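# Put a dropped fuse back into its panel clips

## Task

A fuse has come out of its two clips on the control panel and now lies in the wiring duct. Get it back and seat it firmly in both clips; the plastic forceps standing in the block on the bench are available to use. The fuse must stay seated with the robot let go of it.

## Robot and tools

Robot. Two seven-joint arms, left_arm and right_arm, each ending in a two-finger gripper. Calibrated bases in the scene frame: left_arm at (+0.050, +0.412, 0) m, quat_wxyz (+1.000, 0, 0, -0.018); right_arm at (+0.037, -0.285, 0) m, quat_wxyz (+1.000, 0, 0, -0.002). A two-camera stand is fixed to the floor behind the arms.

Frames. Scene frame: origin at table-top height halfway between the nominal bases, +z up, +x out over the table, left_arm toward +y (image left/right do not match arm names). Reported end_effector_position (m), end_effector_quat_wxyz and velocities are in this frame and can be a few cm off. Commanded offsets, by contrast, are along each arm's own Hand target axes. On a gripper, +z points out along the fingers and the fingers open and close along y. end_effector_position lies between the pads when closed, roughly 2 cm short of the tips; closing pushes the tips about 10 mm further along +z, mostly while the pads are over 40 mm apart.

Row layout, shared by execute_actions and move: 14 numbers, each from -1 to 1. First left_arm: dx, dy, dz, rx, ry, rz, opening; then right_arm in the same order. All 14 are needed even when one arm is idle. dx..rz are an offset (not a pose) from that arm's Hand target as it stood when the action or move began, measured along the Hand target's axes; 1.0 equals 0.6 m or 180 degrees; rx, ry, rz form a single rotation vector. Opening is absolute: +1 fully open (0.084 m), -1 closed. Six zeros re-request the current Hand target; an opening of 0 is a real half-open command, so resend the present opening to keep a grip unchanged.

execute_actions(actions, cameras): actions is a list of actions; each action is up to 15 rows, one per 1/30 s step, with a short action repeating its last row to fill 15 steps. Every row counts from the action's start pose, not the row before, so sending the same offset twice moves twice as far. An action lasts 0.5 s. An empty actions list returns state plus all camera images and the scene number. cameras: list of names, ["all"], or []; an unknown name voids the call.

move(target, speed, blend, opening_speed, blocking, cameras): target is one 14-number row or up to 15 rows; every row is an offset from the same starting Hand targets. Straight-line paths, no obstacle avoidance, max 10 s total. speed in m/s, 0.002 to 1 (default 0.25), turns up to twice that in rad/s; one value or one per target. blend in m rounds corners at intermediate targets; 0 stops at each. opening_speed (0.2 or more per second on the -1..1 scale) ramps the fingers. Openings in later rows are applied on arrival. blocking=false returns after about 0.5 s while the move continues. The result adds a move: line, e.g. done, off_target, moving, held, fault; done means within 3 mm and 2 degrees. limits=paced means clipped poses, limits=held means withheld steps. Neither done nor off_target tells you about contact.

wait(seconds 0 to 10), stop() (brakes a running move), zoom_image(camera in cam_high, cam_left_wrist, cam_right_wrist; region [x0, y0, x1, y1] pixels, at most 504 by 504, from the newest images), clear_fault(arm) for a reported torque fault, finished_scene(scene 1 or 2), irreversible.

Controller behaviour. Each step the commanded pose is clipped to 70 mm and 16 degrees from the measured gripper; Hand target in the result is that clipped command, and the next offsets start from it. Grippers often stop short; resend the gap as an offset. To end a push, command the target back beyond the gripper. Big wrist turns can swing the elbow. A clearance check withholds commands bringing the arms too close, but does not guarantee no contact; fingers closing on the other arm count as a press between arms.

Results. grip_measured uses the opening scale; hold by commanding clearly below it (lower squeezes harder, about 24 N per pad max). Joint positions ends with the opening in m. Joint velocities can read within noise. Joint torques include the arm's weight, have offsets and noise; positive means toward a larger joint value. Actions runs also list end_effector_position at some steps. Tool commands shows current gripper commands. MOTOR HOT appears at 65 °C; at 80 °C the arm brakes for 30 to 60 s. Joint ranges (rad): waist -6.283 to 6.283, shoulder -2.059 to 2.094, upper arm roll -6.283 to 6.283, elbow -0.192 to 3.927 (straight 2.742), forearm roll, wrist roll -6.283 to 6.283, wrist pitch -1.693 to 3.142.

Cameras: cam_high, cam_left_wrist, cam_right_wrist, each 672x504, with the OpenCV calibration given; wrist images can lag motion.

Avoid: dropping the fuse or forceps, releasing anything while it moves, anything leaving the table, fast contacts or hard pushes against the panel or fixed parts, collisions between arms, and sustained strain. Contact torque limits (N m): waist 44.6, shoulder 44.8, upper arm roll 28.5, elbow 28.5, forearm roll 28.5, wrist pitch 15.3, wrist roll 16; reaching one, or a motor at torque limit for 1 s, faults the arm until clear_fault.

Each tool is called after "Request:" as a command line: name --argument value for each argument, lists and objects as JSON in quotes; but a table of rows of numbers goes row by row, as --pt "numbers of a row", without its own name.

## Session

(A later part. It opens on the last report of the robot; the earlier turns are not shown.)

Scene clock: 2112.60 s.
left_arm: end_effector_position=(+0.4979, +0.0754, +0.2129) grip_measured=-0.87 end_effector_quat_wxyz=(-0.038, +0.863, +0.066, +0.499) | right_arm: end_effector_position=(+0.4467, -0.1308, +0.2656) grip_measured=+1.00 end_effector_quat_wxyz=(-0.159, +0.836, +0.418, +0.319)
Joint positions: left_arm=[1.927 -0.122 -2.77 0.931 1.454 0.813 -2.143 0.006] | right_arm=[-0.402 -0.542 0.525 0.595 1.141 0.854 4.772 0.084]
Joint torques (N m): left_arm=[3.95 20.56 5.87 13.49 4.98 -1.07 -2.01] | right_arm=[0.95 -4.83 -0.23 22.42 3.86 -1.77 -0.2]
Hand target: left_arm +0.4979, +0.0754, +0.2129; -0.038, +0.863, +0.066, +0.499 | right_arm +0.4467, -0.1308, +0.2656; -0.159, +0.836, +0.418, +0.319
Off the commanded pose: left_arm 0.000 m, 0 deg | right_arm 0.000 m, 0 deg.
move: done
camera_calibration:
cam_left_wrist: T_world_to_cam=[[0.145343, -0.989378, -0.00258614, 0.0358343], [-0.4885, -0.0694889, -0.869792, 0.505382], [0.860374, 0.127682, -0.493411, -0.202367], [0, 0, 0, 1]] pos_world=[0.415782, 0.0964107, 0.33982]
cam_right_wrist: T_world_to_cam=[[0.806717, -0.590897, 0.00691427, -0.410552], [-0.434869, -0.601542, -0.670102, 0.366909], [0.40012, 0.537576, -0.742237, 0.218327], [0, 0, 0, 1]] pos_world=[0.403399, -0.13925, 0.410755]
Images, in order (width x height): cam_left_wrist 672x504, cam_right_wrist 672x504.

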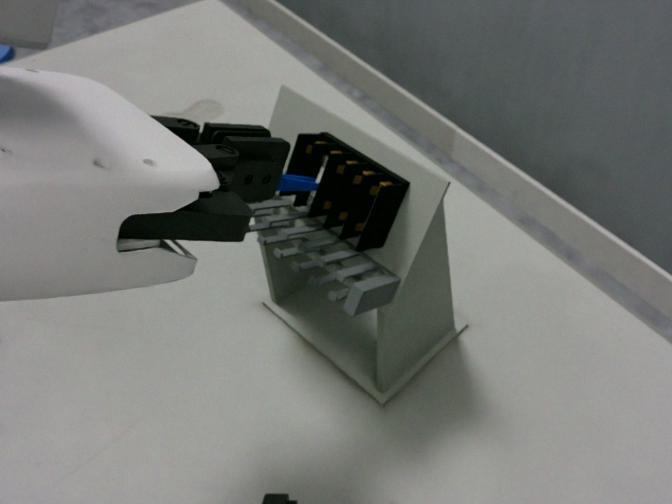

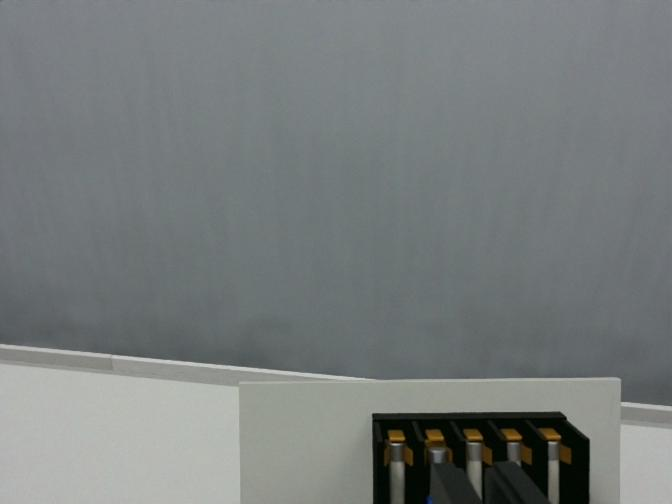

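Request:
move --pt "0.0006 0 0 0 0 0 -1 0 0 0 0 0 0 1" --pt "0.0006 0 0.0085 0 0 0 -1 0 0 0 0 0 0 1" --speed 0.03 --cameras '["cam_right_wrist","cam_left_wrist"]'

Request:
zoom_image --camera "cam_right_wrist" --region '[370, 404, 480, 504]'

Request:
zoom_image --camera "cam_left_wrist" --region '[270, 130, 370, 230]'

Scene clock: 2125.20 s.
left_arm: end_effector_position=(+0.5024, +0.0760, +0.2107) grip_measured=-0.87 end_effector_quat_wxyz=(-0.038, +0.863, +0.066, +0.499) | right_arm: end_effector_position=(+0.4467, -0.1308, +0.2656) grip_measured=+1.00 end_effector_quat_wxyz=(-0.159, +0.836, +0.418, +0.319)
Joint positions: left_arm=[1.934 -0.134 -2.765 0.939 1.46 0.801 -2.146 0.006] | right_arm=[-0.402 -0.542 0.525 0.595 1.141 0.854 4.772 0.084]
Joint torques (N m): left_arm=[3.48 21.18 6.29 13.31 4.72 -1.16 -1.9] | right_arm=[1.04 -5.07 -0.27 22.51 4.2 -1.75 -0.29]
Hand target: left_arm +0.5024, +0.0761, +0.2106; -0.038, +0.863, +0.066, +0.499 | right_arm +0.4467, -0.1308, +0.2656; -0.159, +0.836, +0.418, +0.319
Off the commanded pose: left_arm 0.000 m, 0 deg | right_arm 0.000 m, 0 deg.
move: done
camera_calibration:
cam_left_wrist: T_world_to_cam=[[0.145343, -0.989378, -0.00258614, 0.0357534], [-0.4885, -0.0694889, -0.869792, 0.50567], [0.860374, 0.127682, -0.493411, -0.207536], [0, 0, 0, 1]] pos_world=[0.420382, 0.0970107, 0.33752]
cam_right_wrist: T_world_to_cam=[[0.806717, -0.590897, 0.00691427, -0.410552], [-0.434869, -0.601542, -0.670102, 0.366909], [0.40012, 0.537576, -0.742237, 0.218327], [0, 0, 0, 1]] pos_world=[0.403399, -0.13925, 0.410755]
Images, in order (width x height): cam_left_wrist 672x504, cam_right_wrist 672x504.

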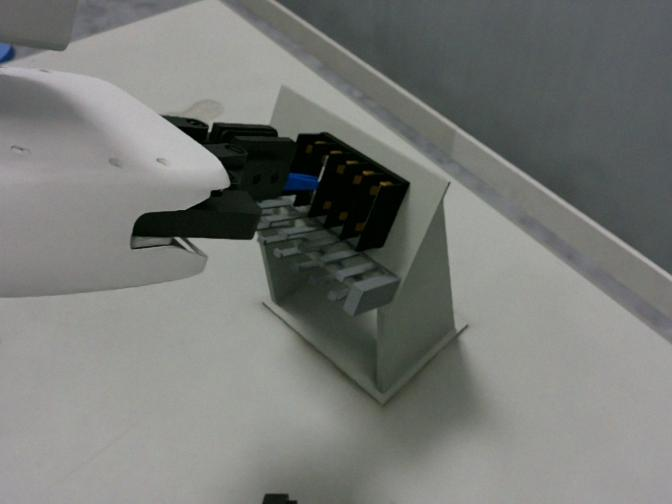

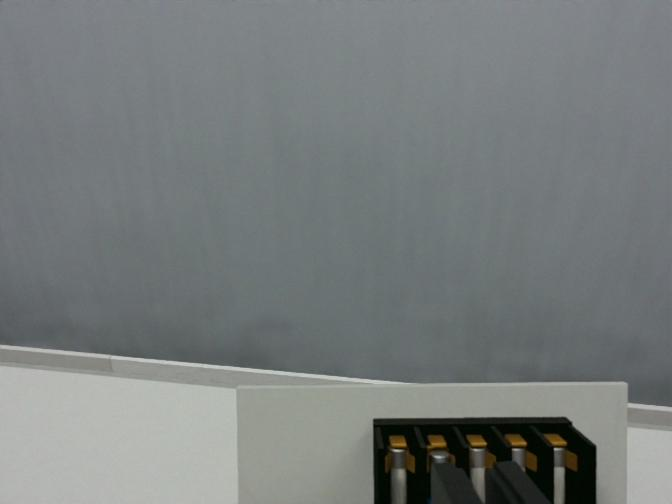

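Scaled by 4.582 from the camera's 672x504 image, which has a finer 960x720 frame.

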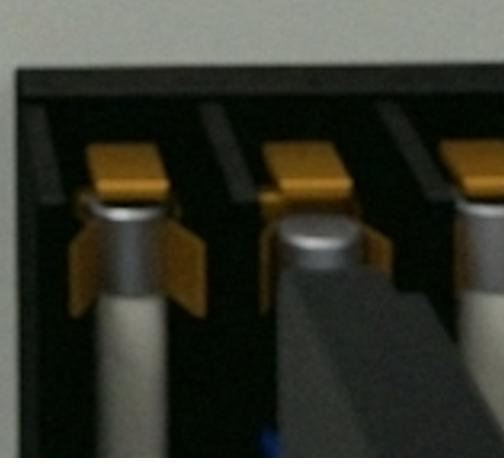

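Scaled by 5.040 from the camera's 672x504 image, which has a finer 960x720 frame.

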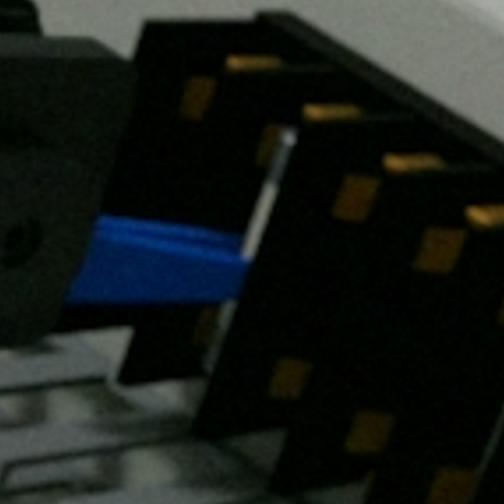

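Request:
move --pt "0.002 0 0 0 0 0 -1 0 0 0 0 0 0 1" --pt "0.002 0 0.0055 0 0 0 -1 0 0 0 0 0 0 1" --speed 0.03 --cameras '["cam_right_wrist","cam_left_wrist"]'

Request:
zoom_image --camera "cam_right_wrist" --region '[370, 404, 480, 504]'

Request:
zoom_image --camera "cam_left_wrist" --region '[270, 130, 370, 230]'

Scene clock: 2143.87 s.
left_arm: end_effector_position=(+0.5058, +0.0766, +0.2100) grip_measured=-0.87 end_effector_quat_wxyz=(-0.038, +0.863, +0.066, +0.499) | right_arm: end_effector_position=(+0.4467, -0.1308, +0.2656) grip_measured=+1.00 end_effector_quat_wxyz=(-0.159, +0.836, +0.418, +0.319)
Joint positions: left_arm=[1.939 -0.141 -2.762 0.945 1.463 0.793 -2.146 0.006] | right_arm=[-0.402 -0.542 0.525 0.595 1.141 0.854 4.772 0.084]
Joint torques (N m): left_arm=[3.69 21.07 6.43 13.24 4.9 -1.28 -1.93] | right_arm=[1.13 -4.69 -0.29 22.86 3.98 -1.96 -0.15]
Hand target: left_arm +0.5058, +0.0766, +0.2100; -0.038, +0.863, +0.066, +0.499 | right_arm +0.4467, -0.1308, +0.2656; -0.159, +0.836, +0.418, +0.319
Off the commanded pose: left_arm 0.000 m, 0 deg | right_arm 0.000 m, 0 deg.
move: done
camera_calibration:
cam_left_wrist: T_world_to_cam=[[0.145293, -0.989385, -0.00267141, 0.0359016], [-0.488514, -0.0693909, -0.869792, 0.506847], [0.860374, 0.12768, -0.493411, -0.210834], [0, 0, 0, 1]] pos_world=[0.423782, 0.0976104, 0.33692]
cam_right_wrist: T_world_to_cam=[[0.806717, -0.590897, 0.00691427, -0.410552], [-0.434869, -0.601542, -0.670102, 0.366909], [0.40012, 0.537576, -0.742237, 0.218327], [0, 0, 0, 1]] pos_world=[0.403399, -0.13925, 0.410755]
Images, in order (width x height): cam_left_wrist 672x504, cam_right_wrist 672x504.

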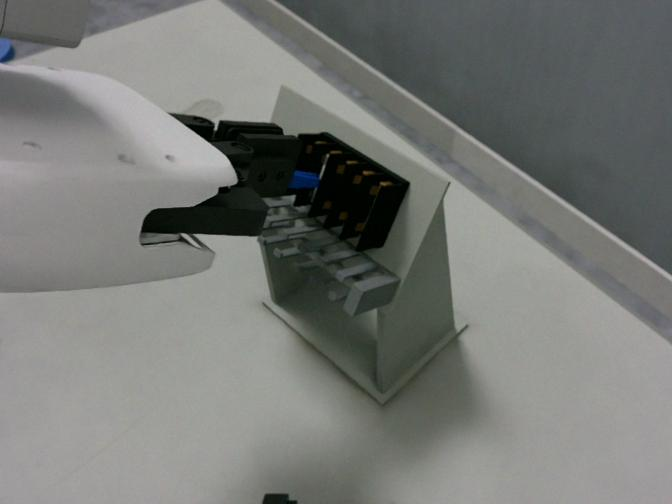

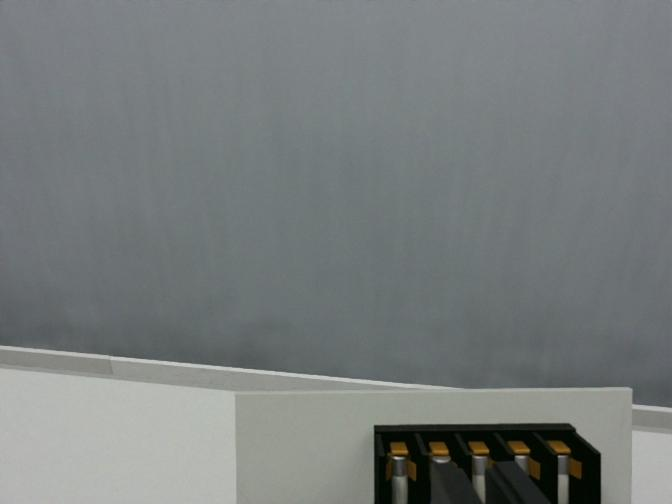

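Scaled by 4.582 from the camera's 672x504 image, which has a finer 960x720 frame.

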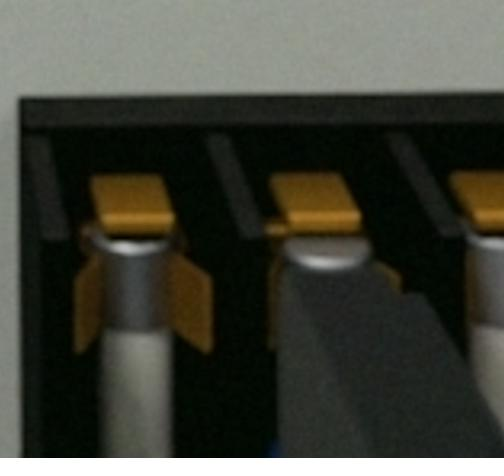

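Scaled by 5.040 from the camera's 672x504 image, which has a finer 960x720 frame.

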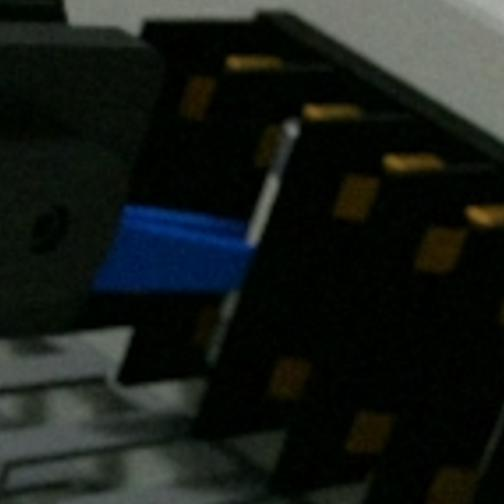

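Request:
move --target '[0,0,0.006,0,0,0,-1,0,0,0,0,0,0,1]' --speed 0.03 --cameras '["cam_right_wrist","cam_left_wrist"]'

Request:
zoom_image --camera "cam_right_wrist" --region '[370, 404, 480, 504]'

Request:
zoom_image --camera "cam_left_wrist" --region '[270, 130, 370, 230]'

Scene clock: 2159.33 s.
left_arm: end_effector_position=(+0.5087, +0.0766, +0.2084) grip_measured=-0.87 end_effector_quat_wxyz=(-0.037, +0.864, +0.066, +0.499) | right_arm: end_effector_position=(+0.4467, -0.1308, +0.2656) grip_measured=+1.00 end_effector_quat_wxyz=(-0.159, +0.836, +0.418, +0.319)
Joint positions: left_arm=[1.943 -0.15 -2.759 0.95 1.468 0.784 -2.149 0.006] | right_arm=[-0.402 -0.542 0.525 0.595 1.141 0.854 4.772 0.084]
Joint torques (N m): left_arm=[13.3 5.9 25.54 9.07 4.31 1.46 -1.86] | right_arm=[0.96 -4.73 -0.38 22.43 4.15 -1.95 -0.26]
Hand target: left_arm +0.5089, +0.0770, +0.2082; -0.038, +0.863, +0.066, +0.499 | right_arm +0.4467, -0.1308, +0.2656; -0.159, +0.836, +0.418, +0.319
Off the commanded pose: left_arm 0.001 m, 0 deg | right_arm 0.000 m, 0 deg.
move: done
camera_calibration:
cam_left_wrist: T_world_to_cam=[[0.144403, -0.989517, -0.00202567, 0.0357517], [-0.488596, -0.0695219, -0.869736, 0.506908], [0.860477, 0.126582, -0.493513, -0.214035], [0, 0, 0, 1]] pos_world=[0.426683, 0.0977112, 0.33532]
cam_right_wrist: T_world_to_cam=[[0.806717, -0.590897, 0.00691427, -0.410552], [-0.434869, -0.601542, -0.670102, 0.366909], [0.40012, 0.537576, -0.742237, 0.218327], [0, 0, 0, 1]] pos_world=[0.403399, -0.13925, 0.410755]
Images, in order (width x height): cam_left_wrist 672x504, cam_right_wrist 672x504.

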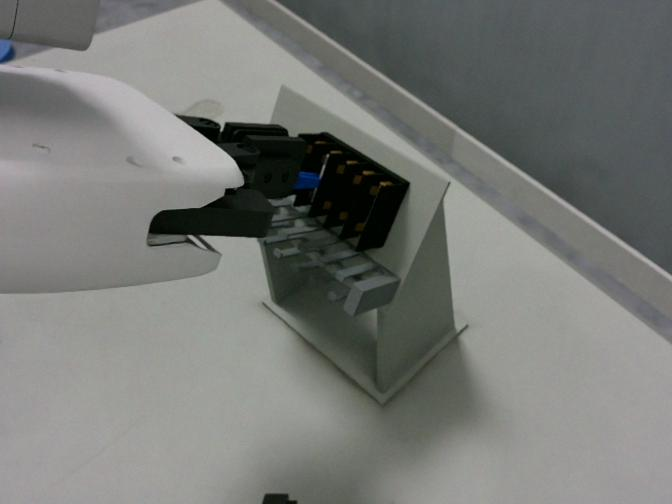

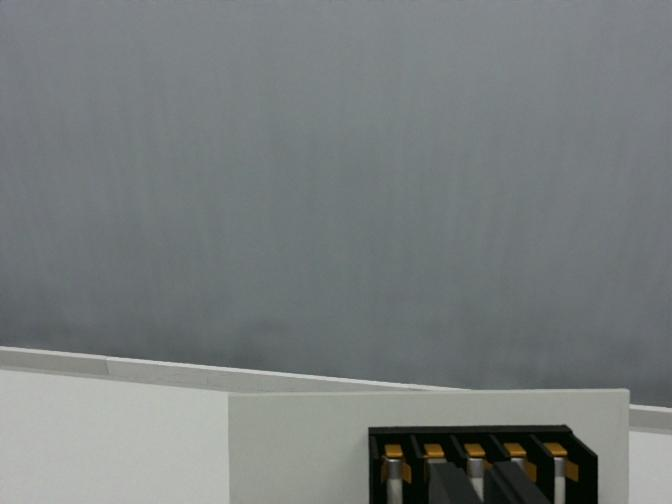

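Scaled by 4.582 from the camera's 672x504 image, which has a finer 960x720 frame.

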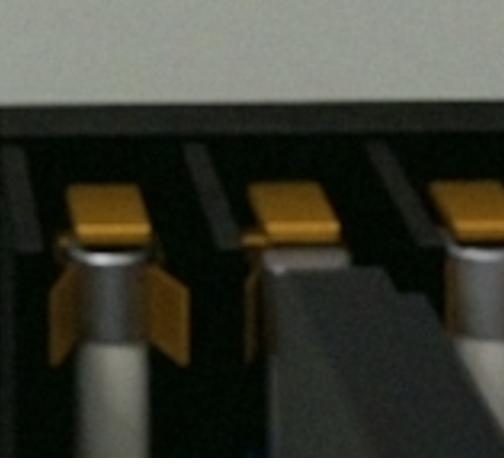

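Scaled by 5.040 from the camera's 672x504 image, which has a finer 960x720 frame.

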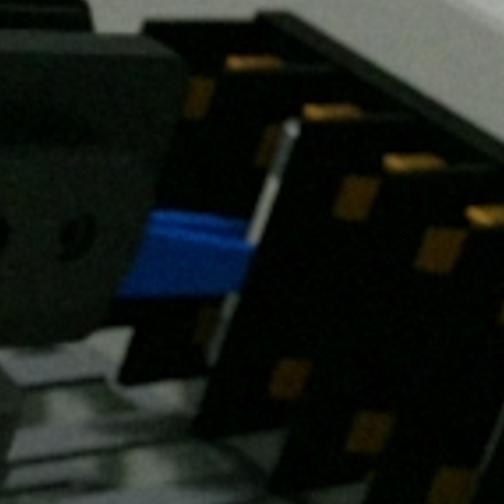

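Request:
move --target '[-0.0005,0.0007,0.006,0,0,0,-1,0,0,0,0,0,0,1]' --speed 0.03 --cameras '["cam_right_wrist","cam_left_wrist"]'

Request:
zoom_image --camera "cam_right_wrist" --region '[370, 404, 480, 504]'

Request:
zoom_image --camera "cam_left_wrist" --region '[270, 130, 370, 230]'

Scene clock: 2173.20 s.
left_arm: end_effector_position=(+0.5019, +0.0670, +0.2056) grip_measured=-0.87 end_effector_quat_wxyz=(-0.035, +0.864, +0.056, +0.499) | right_arm: end_effector_position=(+0.4467, -0.1308, +0.2656) grip_measured=+1.00 end_effector_quat_wxyz=(-0.159, +0.836, +0.418, +0.319)
Joint positions: left_arm=[1.949 -0.157 -2.787 0.953 1.471 0.79 -2.152 0.006] | right_arm=[-0.402 -0.542 0.525 0.595 1.141 0.854 4.772 0.084]
Joint torques (N m): left_arm=[-5.7 29.27 3.13 16.15 0.57 -4.71 0.17] | right_arm=[0.6 -4.66 -0.13 22.48 4.12 -1.8 -0.25]
Hand target: left_arm +0.5019, +0.0670, +0.2056; -0.035, +0.864, +0.056, +0.499 (not the last commanded pose) | right_arm +0.4467, -0.1308, +0.2656; -0.159, +0.836, +0.418, +0.319
Tool commands: left_gripper/opening=-1.0 right_gripper/opening=+1.0
Off the commanded pose: left_arm 0.014 m, 1 deg | right_arm 0.000 m, 0 deg.
TORQUE FAULT: the external load on joint 3 (upper arm roll) of the left arm reached its load limit, and that arm stopped. The contact can be on any part of that arm beyond that joint, not only on its tool. A torque fault puts only its own arm into a fault stop. That arm's remaining commands of this call were not run. The hold on joint 3 (upper arm roll) of that arm was moved back by the arm itself, up to 3 degrees, as the stop began, but a joint of that arm was then at its load limit, so every hold on that arm was set where that arm was. That arm may still press on what stopped it. That arm is still stopped at the end of this call. While its stop runs, that arm, its gripper or tool too, takes no new command.
CLEAR FAULT: the left arm stays stopped (state 4) until you call clear_fault(arm="left_arm").
End effector pose when the fault began: left_arm: position (+0.5100, +0.0755, +0.2071), quat_wxyz (-0.036, +0.864, +0.065, +0.499)
Joint positions when the fault began: left_arm=[1.945 -0.157 -2.758 0.955 1.471 0.779 -2.152 0.006]
move: fault (left_arm)
camera_calibration:
cam_left_wrist: T_world_to_cam=[[0.12531, -0.992092, -0.00717229, 0.0380856], [-0.48979, -0.0555747, -0.870068, 0.500209], [0.862788, 0.112541, -0.49288, -0.208704], [0, 0, 0, 1]] pos_world=[0.420292, 0.0890712, 0.332622]
cam_right_wrist: T_world_to_cam=[[0.806717, -0.590897, 0.00691427, -0.410552], [-0.434869, -0.601542, -0.670102, 0.366909], [0.40012, 0.537576, -0.742237, 0.218327], [0, 0, 0, 1]] pos_world=[0.403399, -0.13925, 0.410755]
Images, in order (width x height): cam_left_wrist 672x504, cam_right_wrist 672x504.

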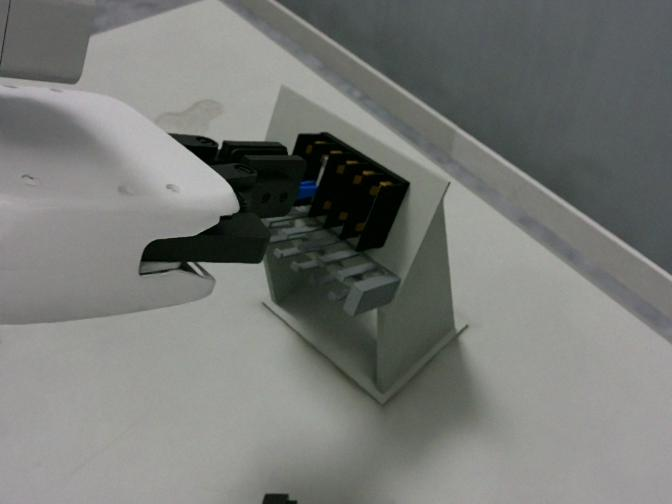

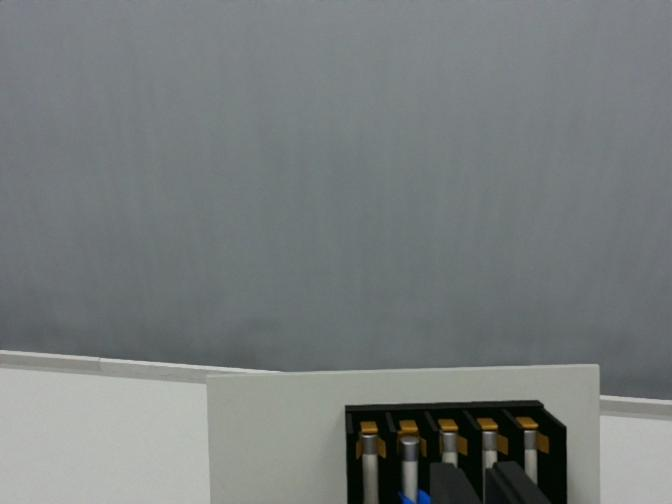

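Scaled by 4.582 from the camera's 672x504 image, which has a finer 960x720 frame.

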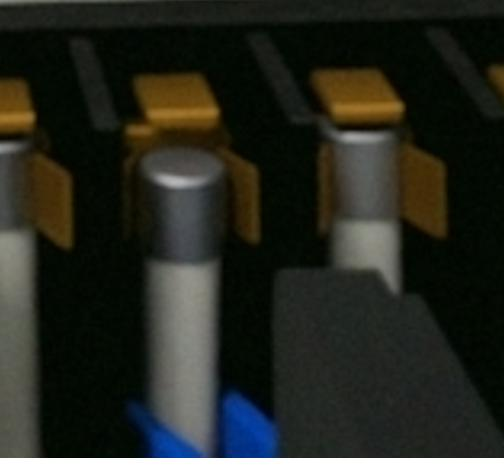

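Scaled by 5.040 from the camera's 672x504 image, which has a finer 960x720 frame.

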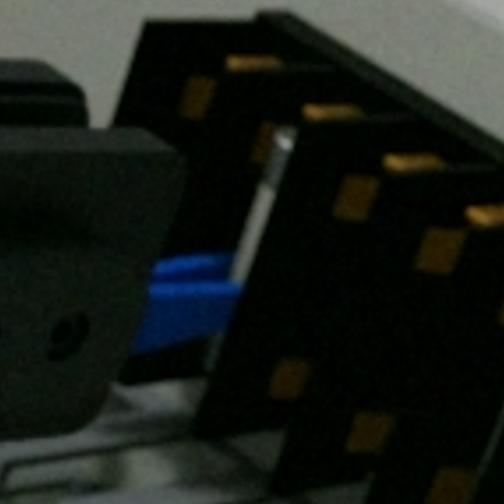

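Request:
clear_fault --arm "left_arm" --cameras '[]'

Request:
move --pt "0 0 -0.01 0 0 0 -1 0 0 0 0 0 0 1" --pt "0.0105 -0.0147 -0.01 0.0048 0.0002 -0.0046 -1 0 0 0 0 0 0 1" --speed 0.05 --cameras '["cam_right_wrist","cam_left_wrist"]'

Request:
zoom_image --camera "cam_right_wrist" --region '[350, 384, 480, 504]'

Request:
zoom_image --camera "cam_left_wrist" --region '[250, 120, 370, 240]'

Scene clock: 2202.27 s.
left_arm: end_effector_position=(+0.5019, +0.0670, +0.2056) grip_measured=-0.87 end_effector_quat_wxyz=(-0.035, +0.864, +0.056, +0.499) | right_arm: end_effector_position=(+0.4467, -0.1308, +0.2656) grip_measured=+1.00 end_effector_quat_wxyz=(-0.159, +0.836, +0.418, +0.319)
Joint positions: left_arm=[1.949 -0.157 -2.787 0.953 1.471 0.79 -2.152 0.006] | right_arm=[-0.402 -0.542 0.525 0.595 1.141 0.854 4.772 0.084]
Joint torques (N m): left_arm=[-5.82 29.74 2.42 16.26 0.26 -5 0.04] | right_arm=[-0.15 -4.45 -0.26 22.56 3.85 -1.96 -0.29]
Hand target: left_arm +0.5019, +0.0670, +0.2056; -0.035, +0.864, +0.056, +0.499 (not the last commanded pose) | right_arm +0.4467, -0.1308, +0.2656; -0.159, +0.836, +0.418, +0.319
Tool commands: left_gripper/opening=-1.0 right_gripper/opening=+1.0
Off the commanded pose: left_arm 0.014 m, 1 deg | right_arm 0.000 m, 0 deg.
TORQUE FAULT, CONTINUED: the left arm's stop, for the torque fault of joint 3 (upper arm roll) that an earlier result reported, is over. The call counts as one of the actions that you can send in this scene. The hold on joint 3 (upper arm roll) of that arm was moved back by the arm itself, up to 3 degrees, as the stop began, but a joint of that arm was then at its load limit, so every hold on that arm was set where that arm was. That arm's target is now where it stood when the stop ended, not its last command. That arm's gripper keeps its grip as last carried out, and that arm accepts commands again: back off and push less far.
CLEAR FAULT: your call cleared the left arm's torque fault. If a joint's load stays at its limit, that arm stops again at once.
No camera images: "cameras" was empty.

Scene clock: 2203.47 s.
left_arm: end_effector_position=(+0.4987, +0.0754, +0.2141) grip_measured=-0.87 end_effector_quat_wxyz=(-0.037, +0.863, +0.066, +0.499) | right_arm: end_effector_position=(+0.4467, -0.1308, +0.2656) grip_measured=+1.00 end_effector_quat_wxyz=(-0.159, +0.836, +0.418, +0.319)
Joint positions: left_arm=[1.945 -0.121 -2.788 0.933 1.455 0.815 -2.141 0.006] | right_arm=[-0.402 -0.542 0.525 0.595 1.141 0.854 4.772 0.084]
Joint torques (N m): left_arm=[3.05 32.09 5.87 8.76 -4.27 1.44 2.16] | right_arm=[0.07 -4.43 -0.28 22.84 3.86 -2.19 -0.29]
Hand target: left_arm +0.4987, +0.0754, +0.2141; -0.037, +0.863, +0.066, +0.499 | right_arm +0.4467, -0.1308, +0.2656; -0.159, +0.836, +0.418, +0.319
Off the commanded pose: left_arm 0.000 m, 0 deg | right_arm 0.000 m, 0 deg.
move: done
camera_calibration:
cam_left_wrist: T_world_to_cam=[[0.145186, -0.989402, -0.00207588, 0.0356303], [-0.487347, -0.0696878, -0.870423, 0.506347], [0.861054, 0.127385, -0.4923, -0.203105], [0, 0, 0, 1]] pos_world=[0.416478, 0.0964114, 0.340822]
cam_right_wrist: T_world_to_cam=[[0.806717, -0.590897, 0.00691427, -0.410552], [-0.434869, -0.601542, -0.670102, 0.366909], [0.40012, 0.537576, -0.742237, 0.218327], [0, 0, 0, 1]] pos_world=[0.403399, -0.13925, 0.410755]
Images, in order (width x height): cam_left_wrist 672x504, cam_right_wrist 672x504.

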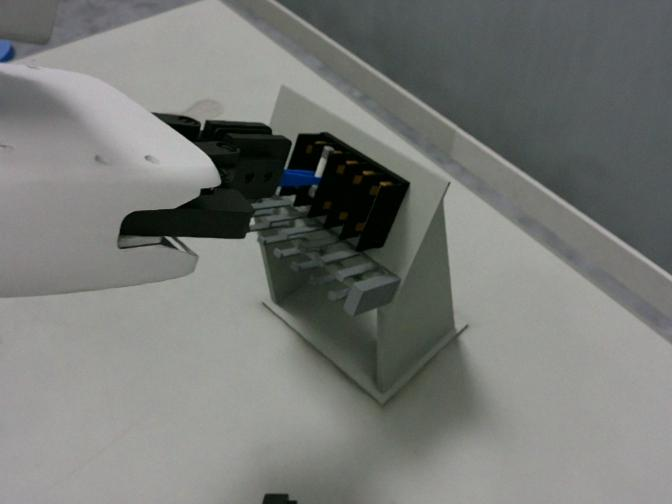

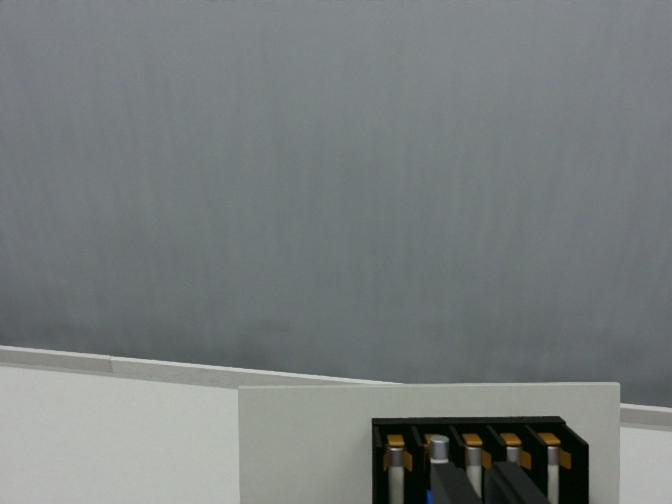

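Scaled by 3.877 from the camera's 672x504 image, which has a finer 960x720 frame.

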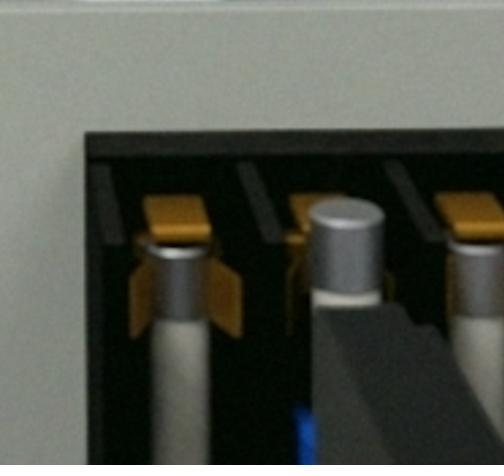

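Scaled by 4.200 from the camera's 672x504 image, which has a finer 960x720 frame.

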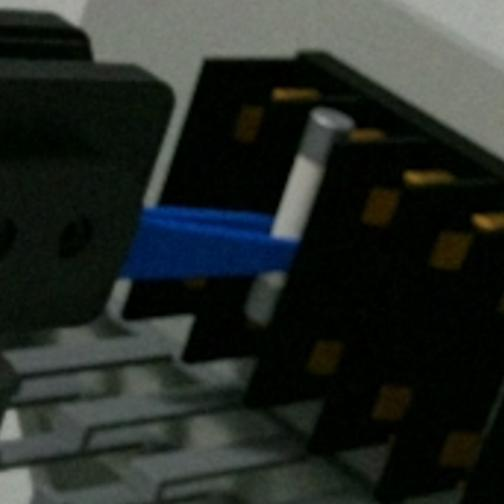

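Request:
move --pt "-0.0085 0 0 0 0 0 -1 0 0 0 0 0 0 1" --pt "-0.0085 0 0.0058 0 0 0 -1 0 0 0 0 0 0 1" --speed 0.04 --cameras '["cam_right_wrist","cam_left_wrist"]'

Request:
zoom_image --camera "cam_right_wrist" --region '[350, 384, 480, 504]'

Request:
zoom_image --camera "cam_left_wrist" --region '[270, 130, 370, 230]'

Scene clock: 2215.00 s.
left_arm: end_effector_position=(+0.4991, +0.0755, +0.2080) grip_measured=-0.87 end_effector_quat_wxyz=(-0.037, +0.863, +0.066, +0.499) | right_arm: end_effector_position=(+0.4467, -0.1308, +0.2656) grip_measured=+1.00 end_effector_quat_wxyz=(-0.159, +0.836, +0.418, +0.319)
Joint positions: left_arm=[1.946 -0.134 -2.786 0.932 1.466 0.809 -2.159 0.006] | right_arm=[-0.402 -0.542 0.525 0.595 1.141 0.854 4.772 0.084]
Joint torques (N m): left_arm=[3.78 20.92 6.07 13.56 4.86 -1.25 -1.81] | right_arm=[-0.52 -4 0.2 22.29 3.86 -2.03 -0.22]
Hand target: left_arm +0.4992, +0.0755, +0.2080; -0.037, +0.863, +0.066, +0.499 | right_arm +0.4467, -0.1308, +0.2656; -0.159, +0.836, +0.418, +0.319
Off the commanded pose: left_arm 0.000 m, 0 deg | right_arm 0.000 m, 0 deg.
move: done
camera_calibration:
cam_left_wrist: T_world_to_cam=[[0.145271, -0.98939, -0.00212606, 0.0356244], [-0.487342, -0.0696852, -0.870426, 0.501287], [0.861043, 0.127483, -0.492294, -0.206558], [0, 0, 0, 1]] pos_world=[0.416978, 0.0965114, 0.334722]
cam_right_wrist: T_world_to_cam=[[0.806717, -0.590897, 0.00691427, -0.410552], [-0.434869, -0.601542, -0.670102, 0.366909], [0.40012, 0.537576, -0.742237, 0.218327], [0, 0, 0, 1]] pos_world=[0.403399, -0.13925, 0.410755]
Images, in order (width x height): cam_left_wrist 672x504, cam_right_wrist 672x504.

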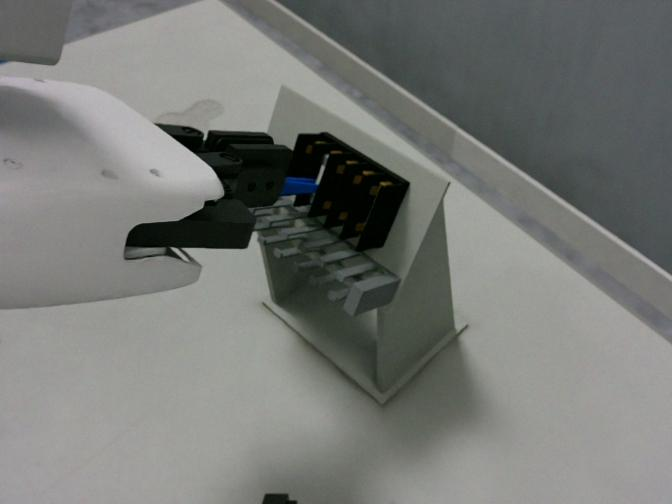

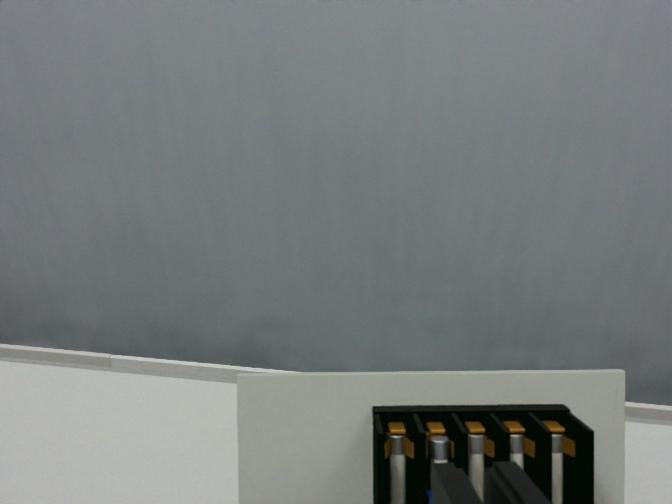

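Scaled by 3.877 from the camera's 672x504 image, which has a finer 960x720 frame.

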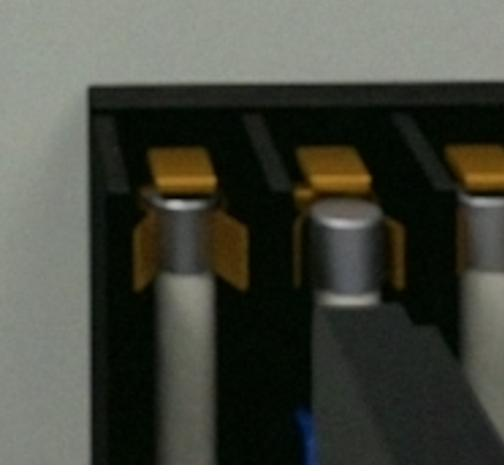

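Scaled by 5.040 from the camera's 672x504 image, which has a finer 960x720 frame.

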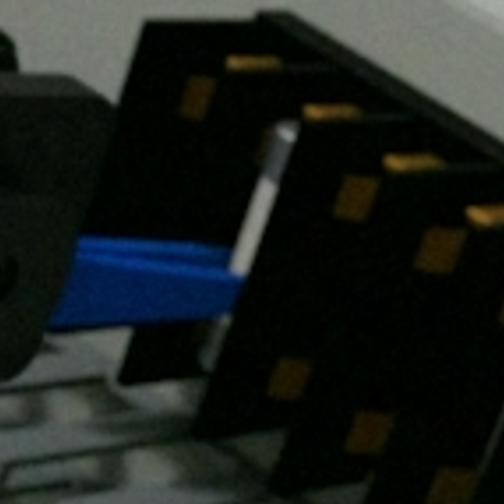

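Request:
move --pt "-0.0013 0 0 0 0 0 -1 0 0 0 0 0 0 1" --pt "-0.0013 0 0.0095 0 0 0 -1 0 0 0 0 0 0 1" --speed 0.03 --cameras '["cam_right_wrist","cam_left_wrist"]'

Request:
zoom_image --camera "cam_right_wrist" --region '[350, 384, 480, 504]'

Request:
zoom_image --camera "cam_left_wrist" --region '[270, 130, 370, 230]'

Scene clock: 2227.03 s.
left_arm: end_effector_position=(+0.5036, +0.0762, +0.2044) grip_measured=-0.87 end_effector_quat_wxyz=(-0.037, +0.863, +0.066, +0.499) | right_arm: end_effector_position=(+0.4467, -0.1308, +0.2656) grip_measured=+1.00 end_effector_quat_wxyz=(-0.159, +0.836, +0.418, +0.319)
Joint positions: left_arm=[1.953 -0.149 -2.781 0.939 1.474 0.796 -2.166 0.006] | right_arm=[-0.402 -0.542 0.525 0.595 1.141 0.854 4.772 0.084]
Joint torques (N m): left_arm=[3.71 20.97 6.28 13.48 4.69 -1.33 -1.85] | right_arm=[-0.71 -4 -0.08 22.53 4.1 -2.02 -0.34]
Hand target: left_arm +0.5037, +0.0762, +0.2044; -0.037, +0.863, +0.066, +0.499 | right_arm +0.4467, -0.1308, +0.2656; -0.159, +0.836, +0.418, +0.319
Off the commanded pose: left_arm 0.000 m, 0 deg | right_arm 0.000 m, 0 deg.
move: done
camera_calibration:
cam_left_wrist: T_world_to_cam=[[0.145271, -0.98939, -0.00212606, 0.0356558], [-0.487342, -0.0696852, -0.870426, 0.500482], [0.861043, 0.127483, -0.492294, -0.212245], [0, 0, 0, 1]] pos_world=[0.421478, 0.0972114, 0.331222]
cam_right_wrist: T_world_to_cam=[[0.806717, -0.590897, 0.00691427, -0.410552], [-0.434869, -0.601542, -0.670102, 0.366909], [0.40012, 0.537576, -0.742237, 0.218327], [0, 0, 0, 1]] pos_world=[0.403399, -0.13925, 0.410755]
Images, in order (width x height): cam_left_wrist 672x504, cam_right_wrist 672x504.

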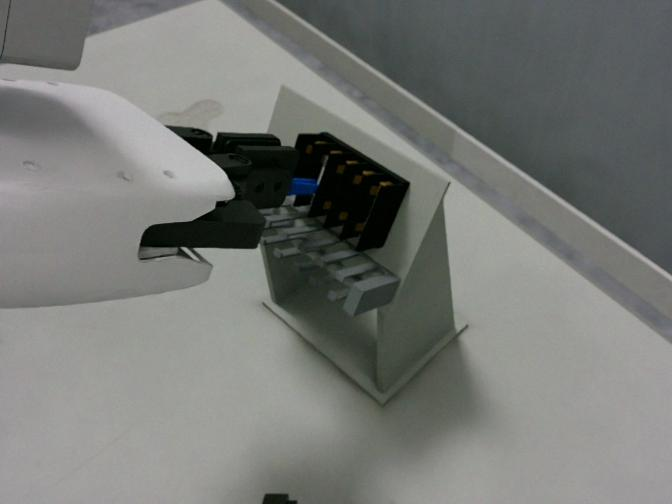

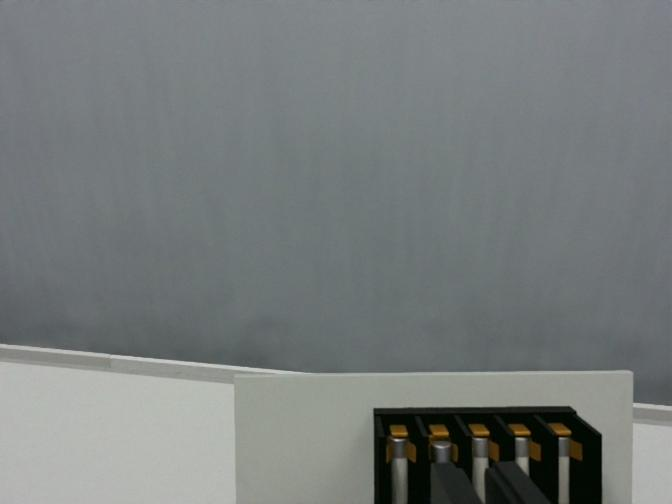

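Scaled by 3.877 from the camera's 672x504 image, which has a finer 960x720 frame.

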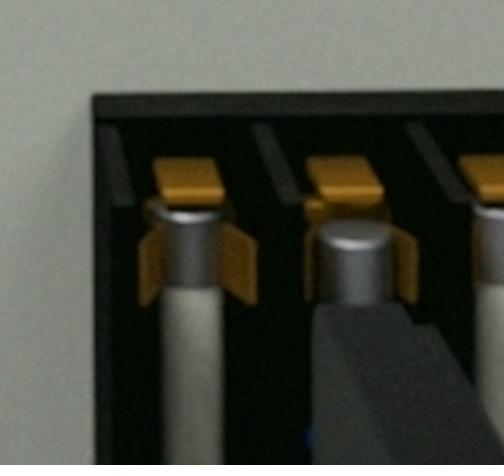

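Scaled by 5.040 from the camera's 672x504 image, which has a finer 960x720 frame.

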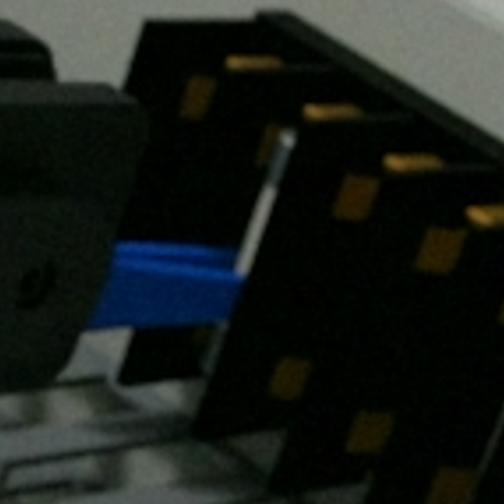

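Request:
move --pt "0.0012 0 0 0 0 0 -1 0 0 0 0 0 0 1" --pt "0.0012 0 0.0065 0 0 0 -1 0 0 0 0 0 0 1" --speed 0.03 --cameras '["cam_right_wrist","cam_left_wrist"]'

Request:
zoom_image --camera "cam_right_wrist" --region '[350, 384, 480, 504]'

Request:
zoom_image --camera "cam_left_wrist" --region '[270, 130, 370, 230]'

Scene clock: 2238.90 s.
left_arm: end_effector_position=(+0.5068, +0.0758, +0.2033) grip_measured=-0.87 end_effector_quat_wxyz=(-0.037, +0.863, +0.065, +0.499) end_effector_velocity=(-0.001, -0.001, -0.003) end_effector_angular_velocity=(+0.006, +0.001, -0.004) | right_arm: end_effector_position=(+0.4467, -0.1308, +0.2656) grip_measured=+1.00 end_effector_quat_wxyz=(-0.159, +0.836, +0.418, +0.319)
Joint positions: left_arm=[1.958 -0.157 -2.778 0.946 1.479 0.787 -2.168 0.006] | right_arm=[-0.402 -0.542 0.525 0.595 1.141 0.854 4.772 0.084]
Joint velocities: left_arm=[-0.001 -0.006 -0.003 0 0.002 0 0 0] | right_arm=[within noise]
Joint torques (N m): left_arm=[20.69 -4.82 35.21 7.57 4.85 3.88 -1.86] | right_arm=[-0.76 -4.18 -0.51 22.61 4.1 -2.2 -0.4]
Hand target: left_arm +0.5074, +0.0768, +0.2031; -0.037, +0.863, +0.066, +0.499 | right_arm +0.4467, -0.1308, +0.2656; -0.159, +0.836, +0.418, +0.319
Off the commanded pose: left_arm 0.001 m, 0 deg | right_arm 0.000 m, 0 deg.
move: done
camera_calibration:
cam_left_wrist: T_world_to_cam=[[0.143181, -0.989696, -0.00139252, 0.0357639], [-0.487714, -0.0693341, -0.870246, 0.501142], [0.861182, 0.125282, -0.492616, -0.21527], [0, 0, 0, 1]] pos_world=[0.42468, 0.097111, 0.330121]
cam_right_wrist: T_world_to_cam=[[0.806717, -0.590897, 0.00691427, -0.410552], [-0.434869, -0.601542, -0.670102, 0.366909], [0.40012, 0.537576, -0.742237, 0.218327], [0, 0, 0, 1]] pos_world=[0.403399, -0.13925, 0.410755]
Images, in order (width x height): cam_left_wrist 672x504, cam_right_wrist 672x504.

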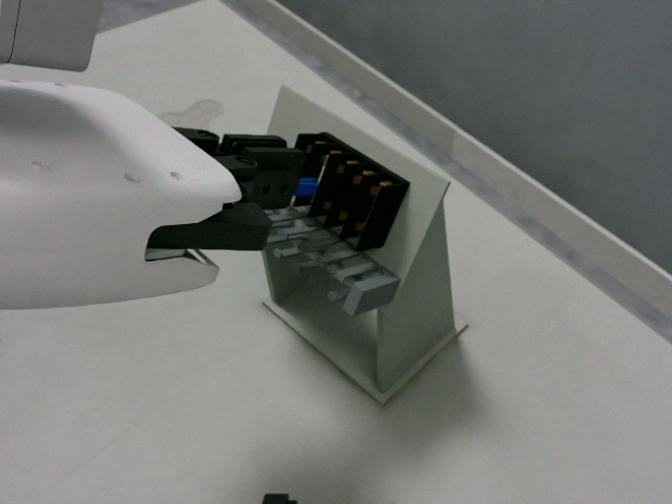

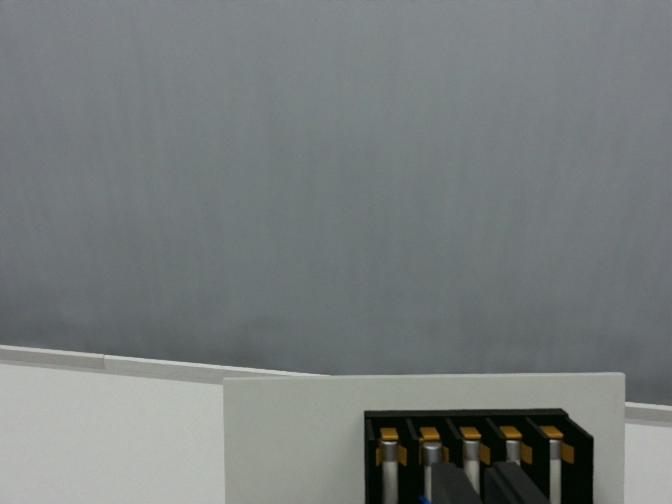

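Scaled by 3.877 from the camera's 672x504 image, which has a finer 960x720 frame.

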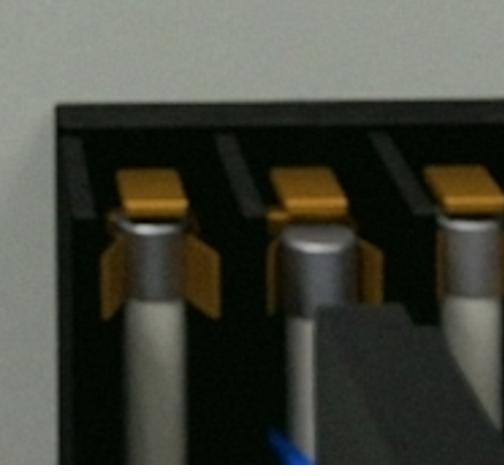

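Scaled by 5.040 from the camera's 672x504 image, which has a finer 960x720 frame.

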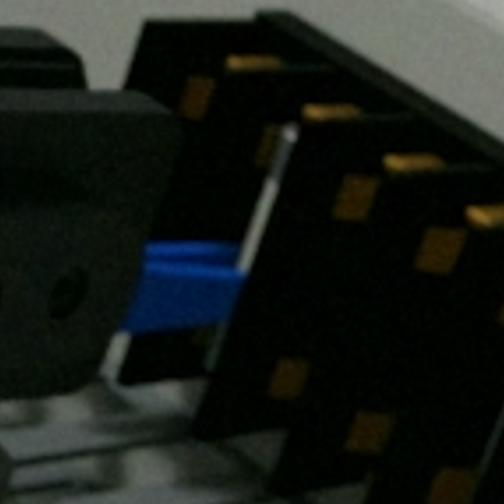

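Request:
move --pt "0 0 -0.003 0 0 0 -1 0 0 0 0 0 0 1" --pt "0 0 -0.003 0 0 0 -0.78 0 0 0 0 0 0 1" --speed 0.03 --opening_speed 0.5 --cameras '["cam_right_wrist","cam_left_wrist"]'

Request:
zoom_image --camera "cam_right_wrist" --region '[350, 384, 480, 504]'

Request:
zoom_image --camera "cam_left_wrist" --region '[270, 130, 370, 230]'

Scene clock: 2253.97 s.
left_arm: end_effector_position=(+0.5058, +0.0766, +0.2040) grip_measured=-0.80 end_effector_quat_wxyz=(-0.038, +0.863, +0.066, +0.499) | right_arm: end_effector_position=(+0.4467, -0.1308, +0.2656) grip_measured=+1.00 end_effector_quat_wxyz=(-0.159, +0.836, +0.418, +0.319)
Joint positions: left_arm=[1.957 -0.153 -2.78 0.943 1.477 0.791 -2.166 0.009] | right_arm=[-0.402 -0.542 0.525 0.595 1.141 0.854 4.772 0.084]
Joint torques (N m): left_arm=[5.24 20.08 15.11 10.56 -3.24 3.17 2.05] | right_arm=[-0.64 -3.88 -0.33 22 4.2 -2.24 -0.51]
Hand target: left_arm +0.5058, +0.0765, +0.2040; -0.037, +0.863, +0.066, +0.499 | right_arm +0.4467, -0.1308, +0.2656; -0.159, +0.836, +0.418, +0.319
Off the commanded pose: left_arm 0.000 m, 0 deg | right_arm 0.000 m, 0 deg.
move: done
camera_calibration:
cam_left_wrist: T_world_to_cam=[[0.145447, -0.989364, -0.00221356, 0.0356826], [-0.487328, -0.0696948, -0.870434, 0.501144], [0.861021, 0.12768, -0.492281, -0.214451], [0, 0, 0, 1]] pos_world=[0.423678, 0.0976114, 0.330722]
cam_right_wrist: T_world_to_cam=[[0.806717, -0.590897, 0.00691427, -0.410552], [-0.434869, -0.601542, -0.670102, 0.366909], [0.40012, 0.537576, -0.742237, 0.218327], [0, 0, 0, 1]] pos_world=[0.403399, -0.13925, 0.410755]
Images, in order (width x height): cam_left_wrist 672x504, cam_right_wrist 672x504.

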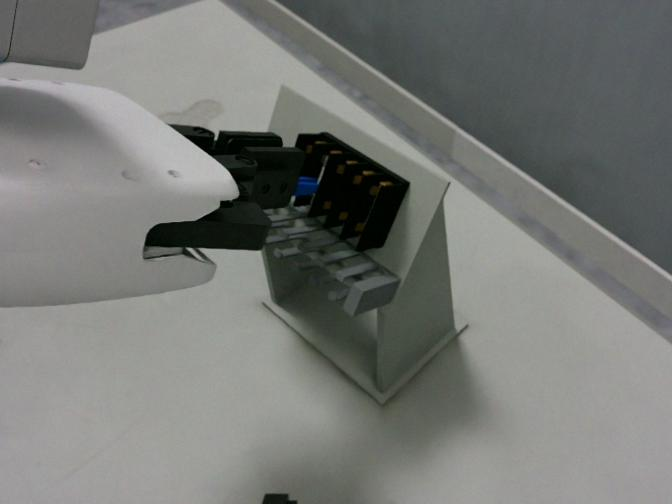

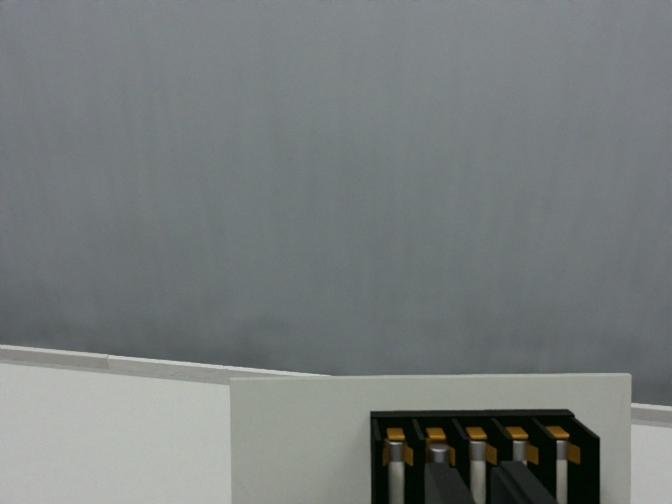

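Scaled by 3.877 from the camera's 672x504 image, which has a finer 960x720 frame.

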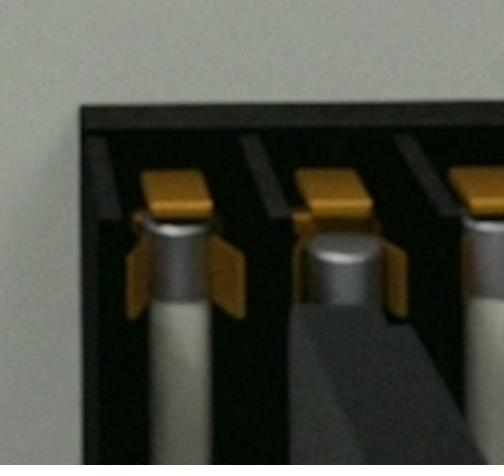

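Scaled by 5.040 from the camera's 672x504 image, which has a finer 960x720 frame.

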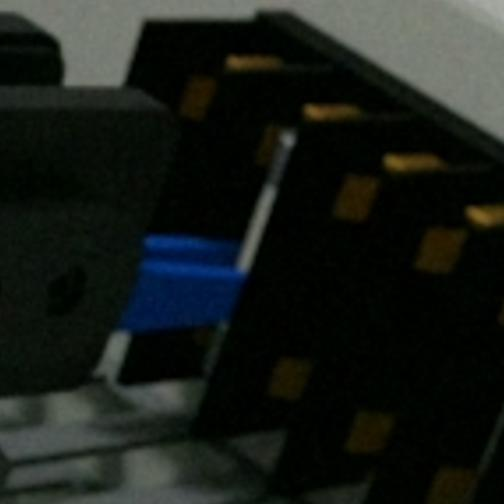

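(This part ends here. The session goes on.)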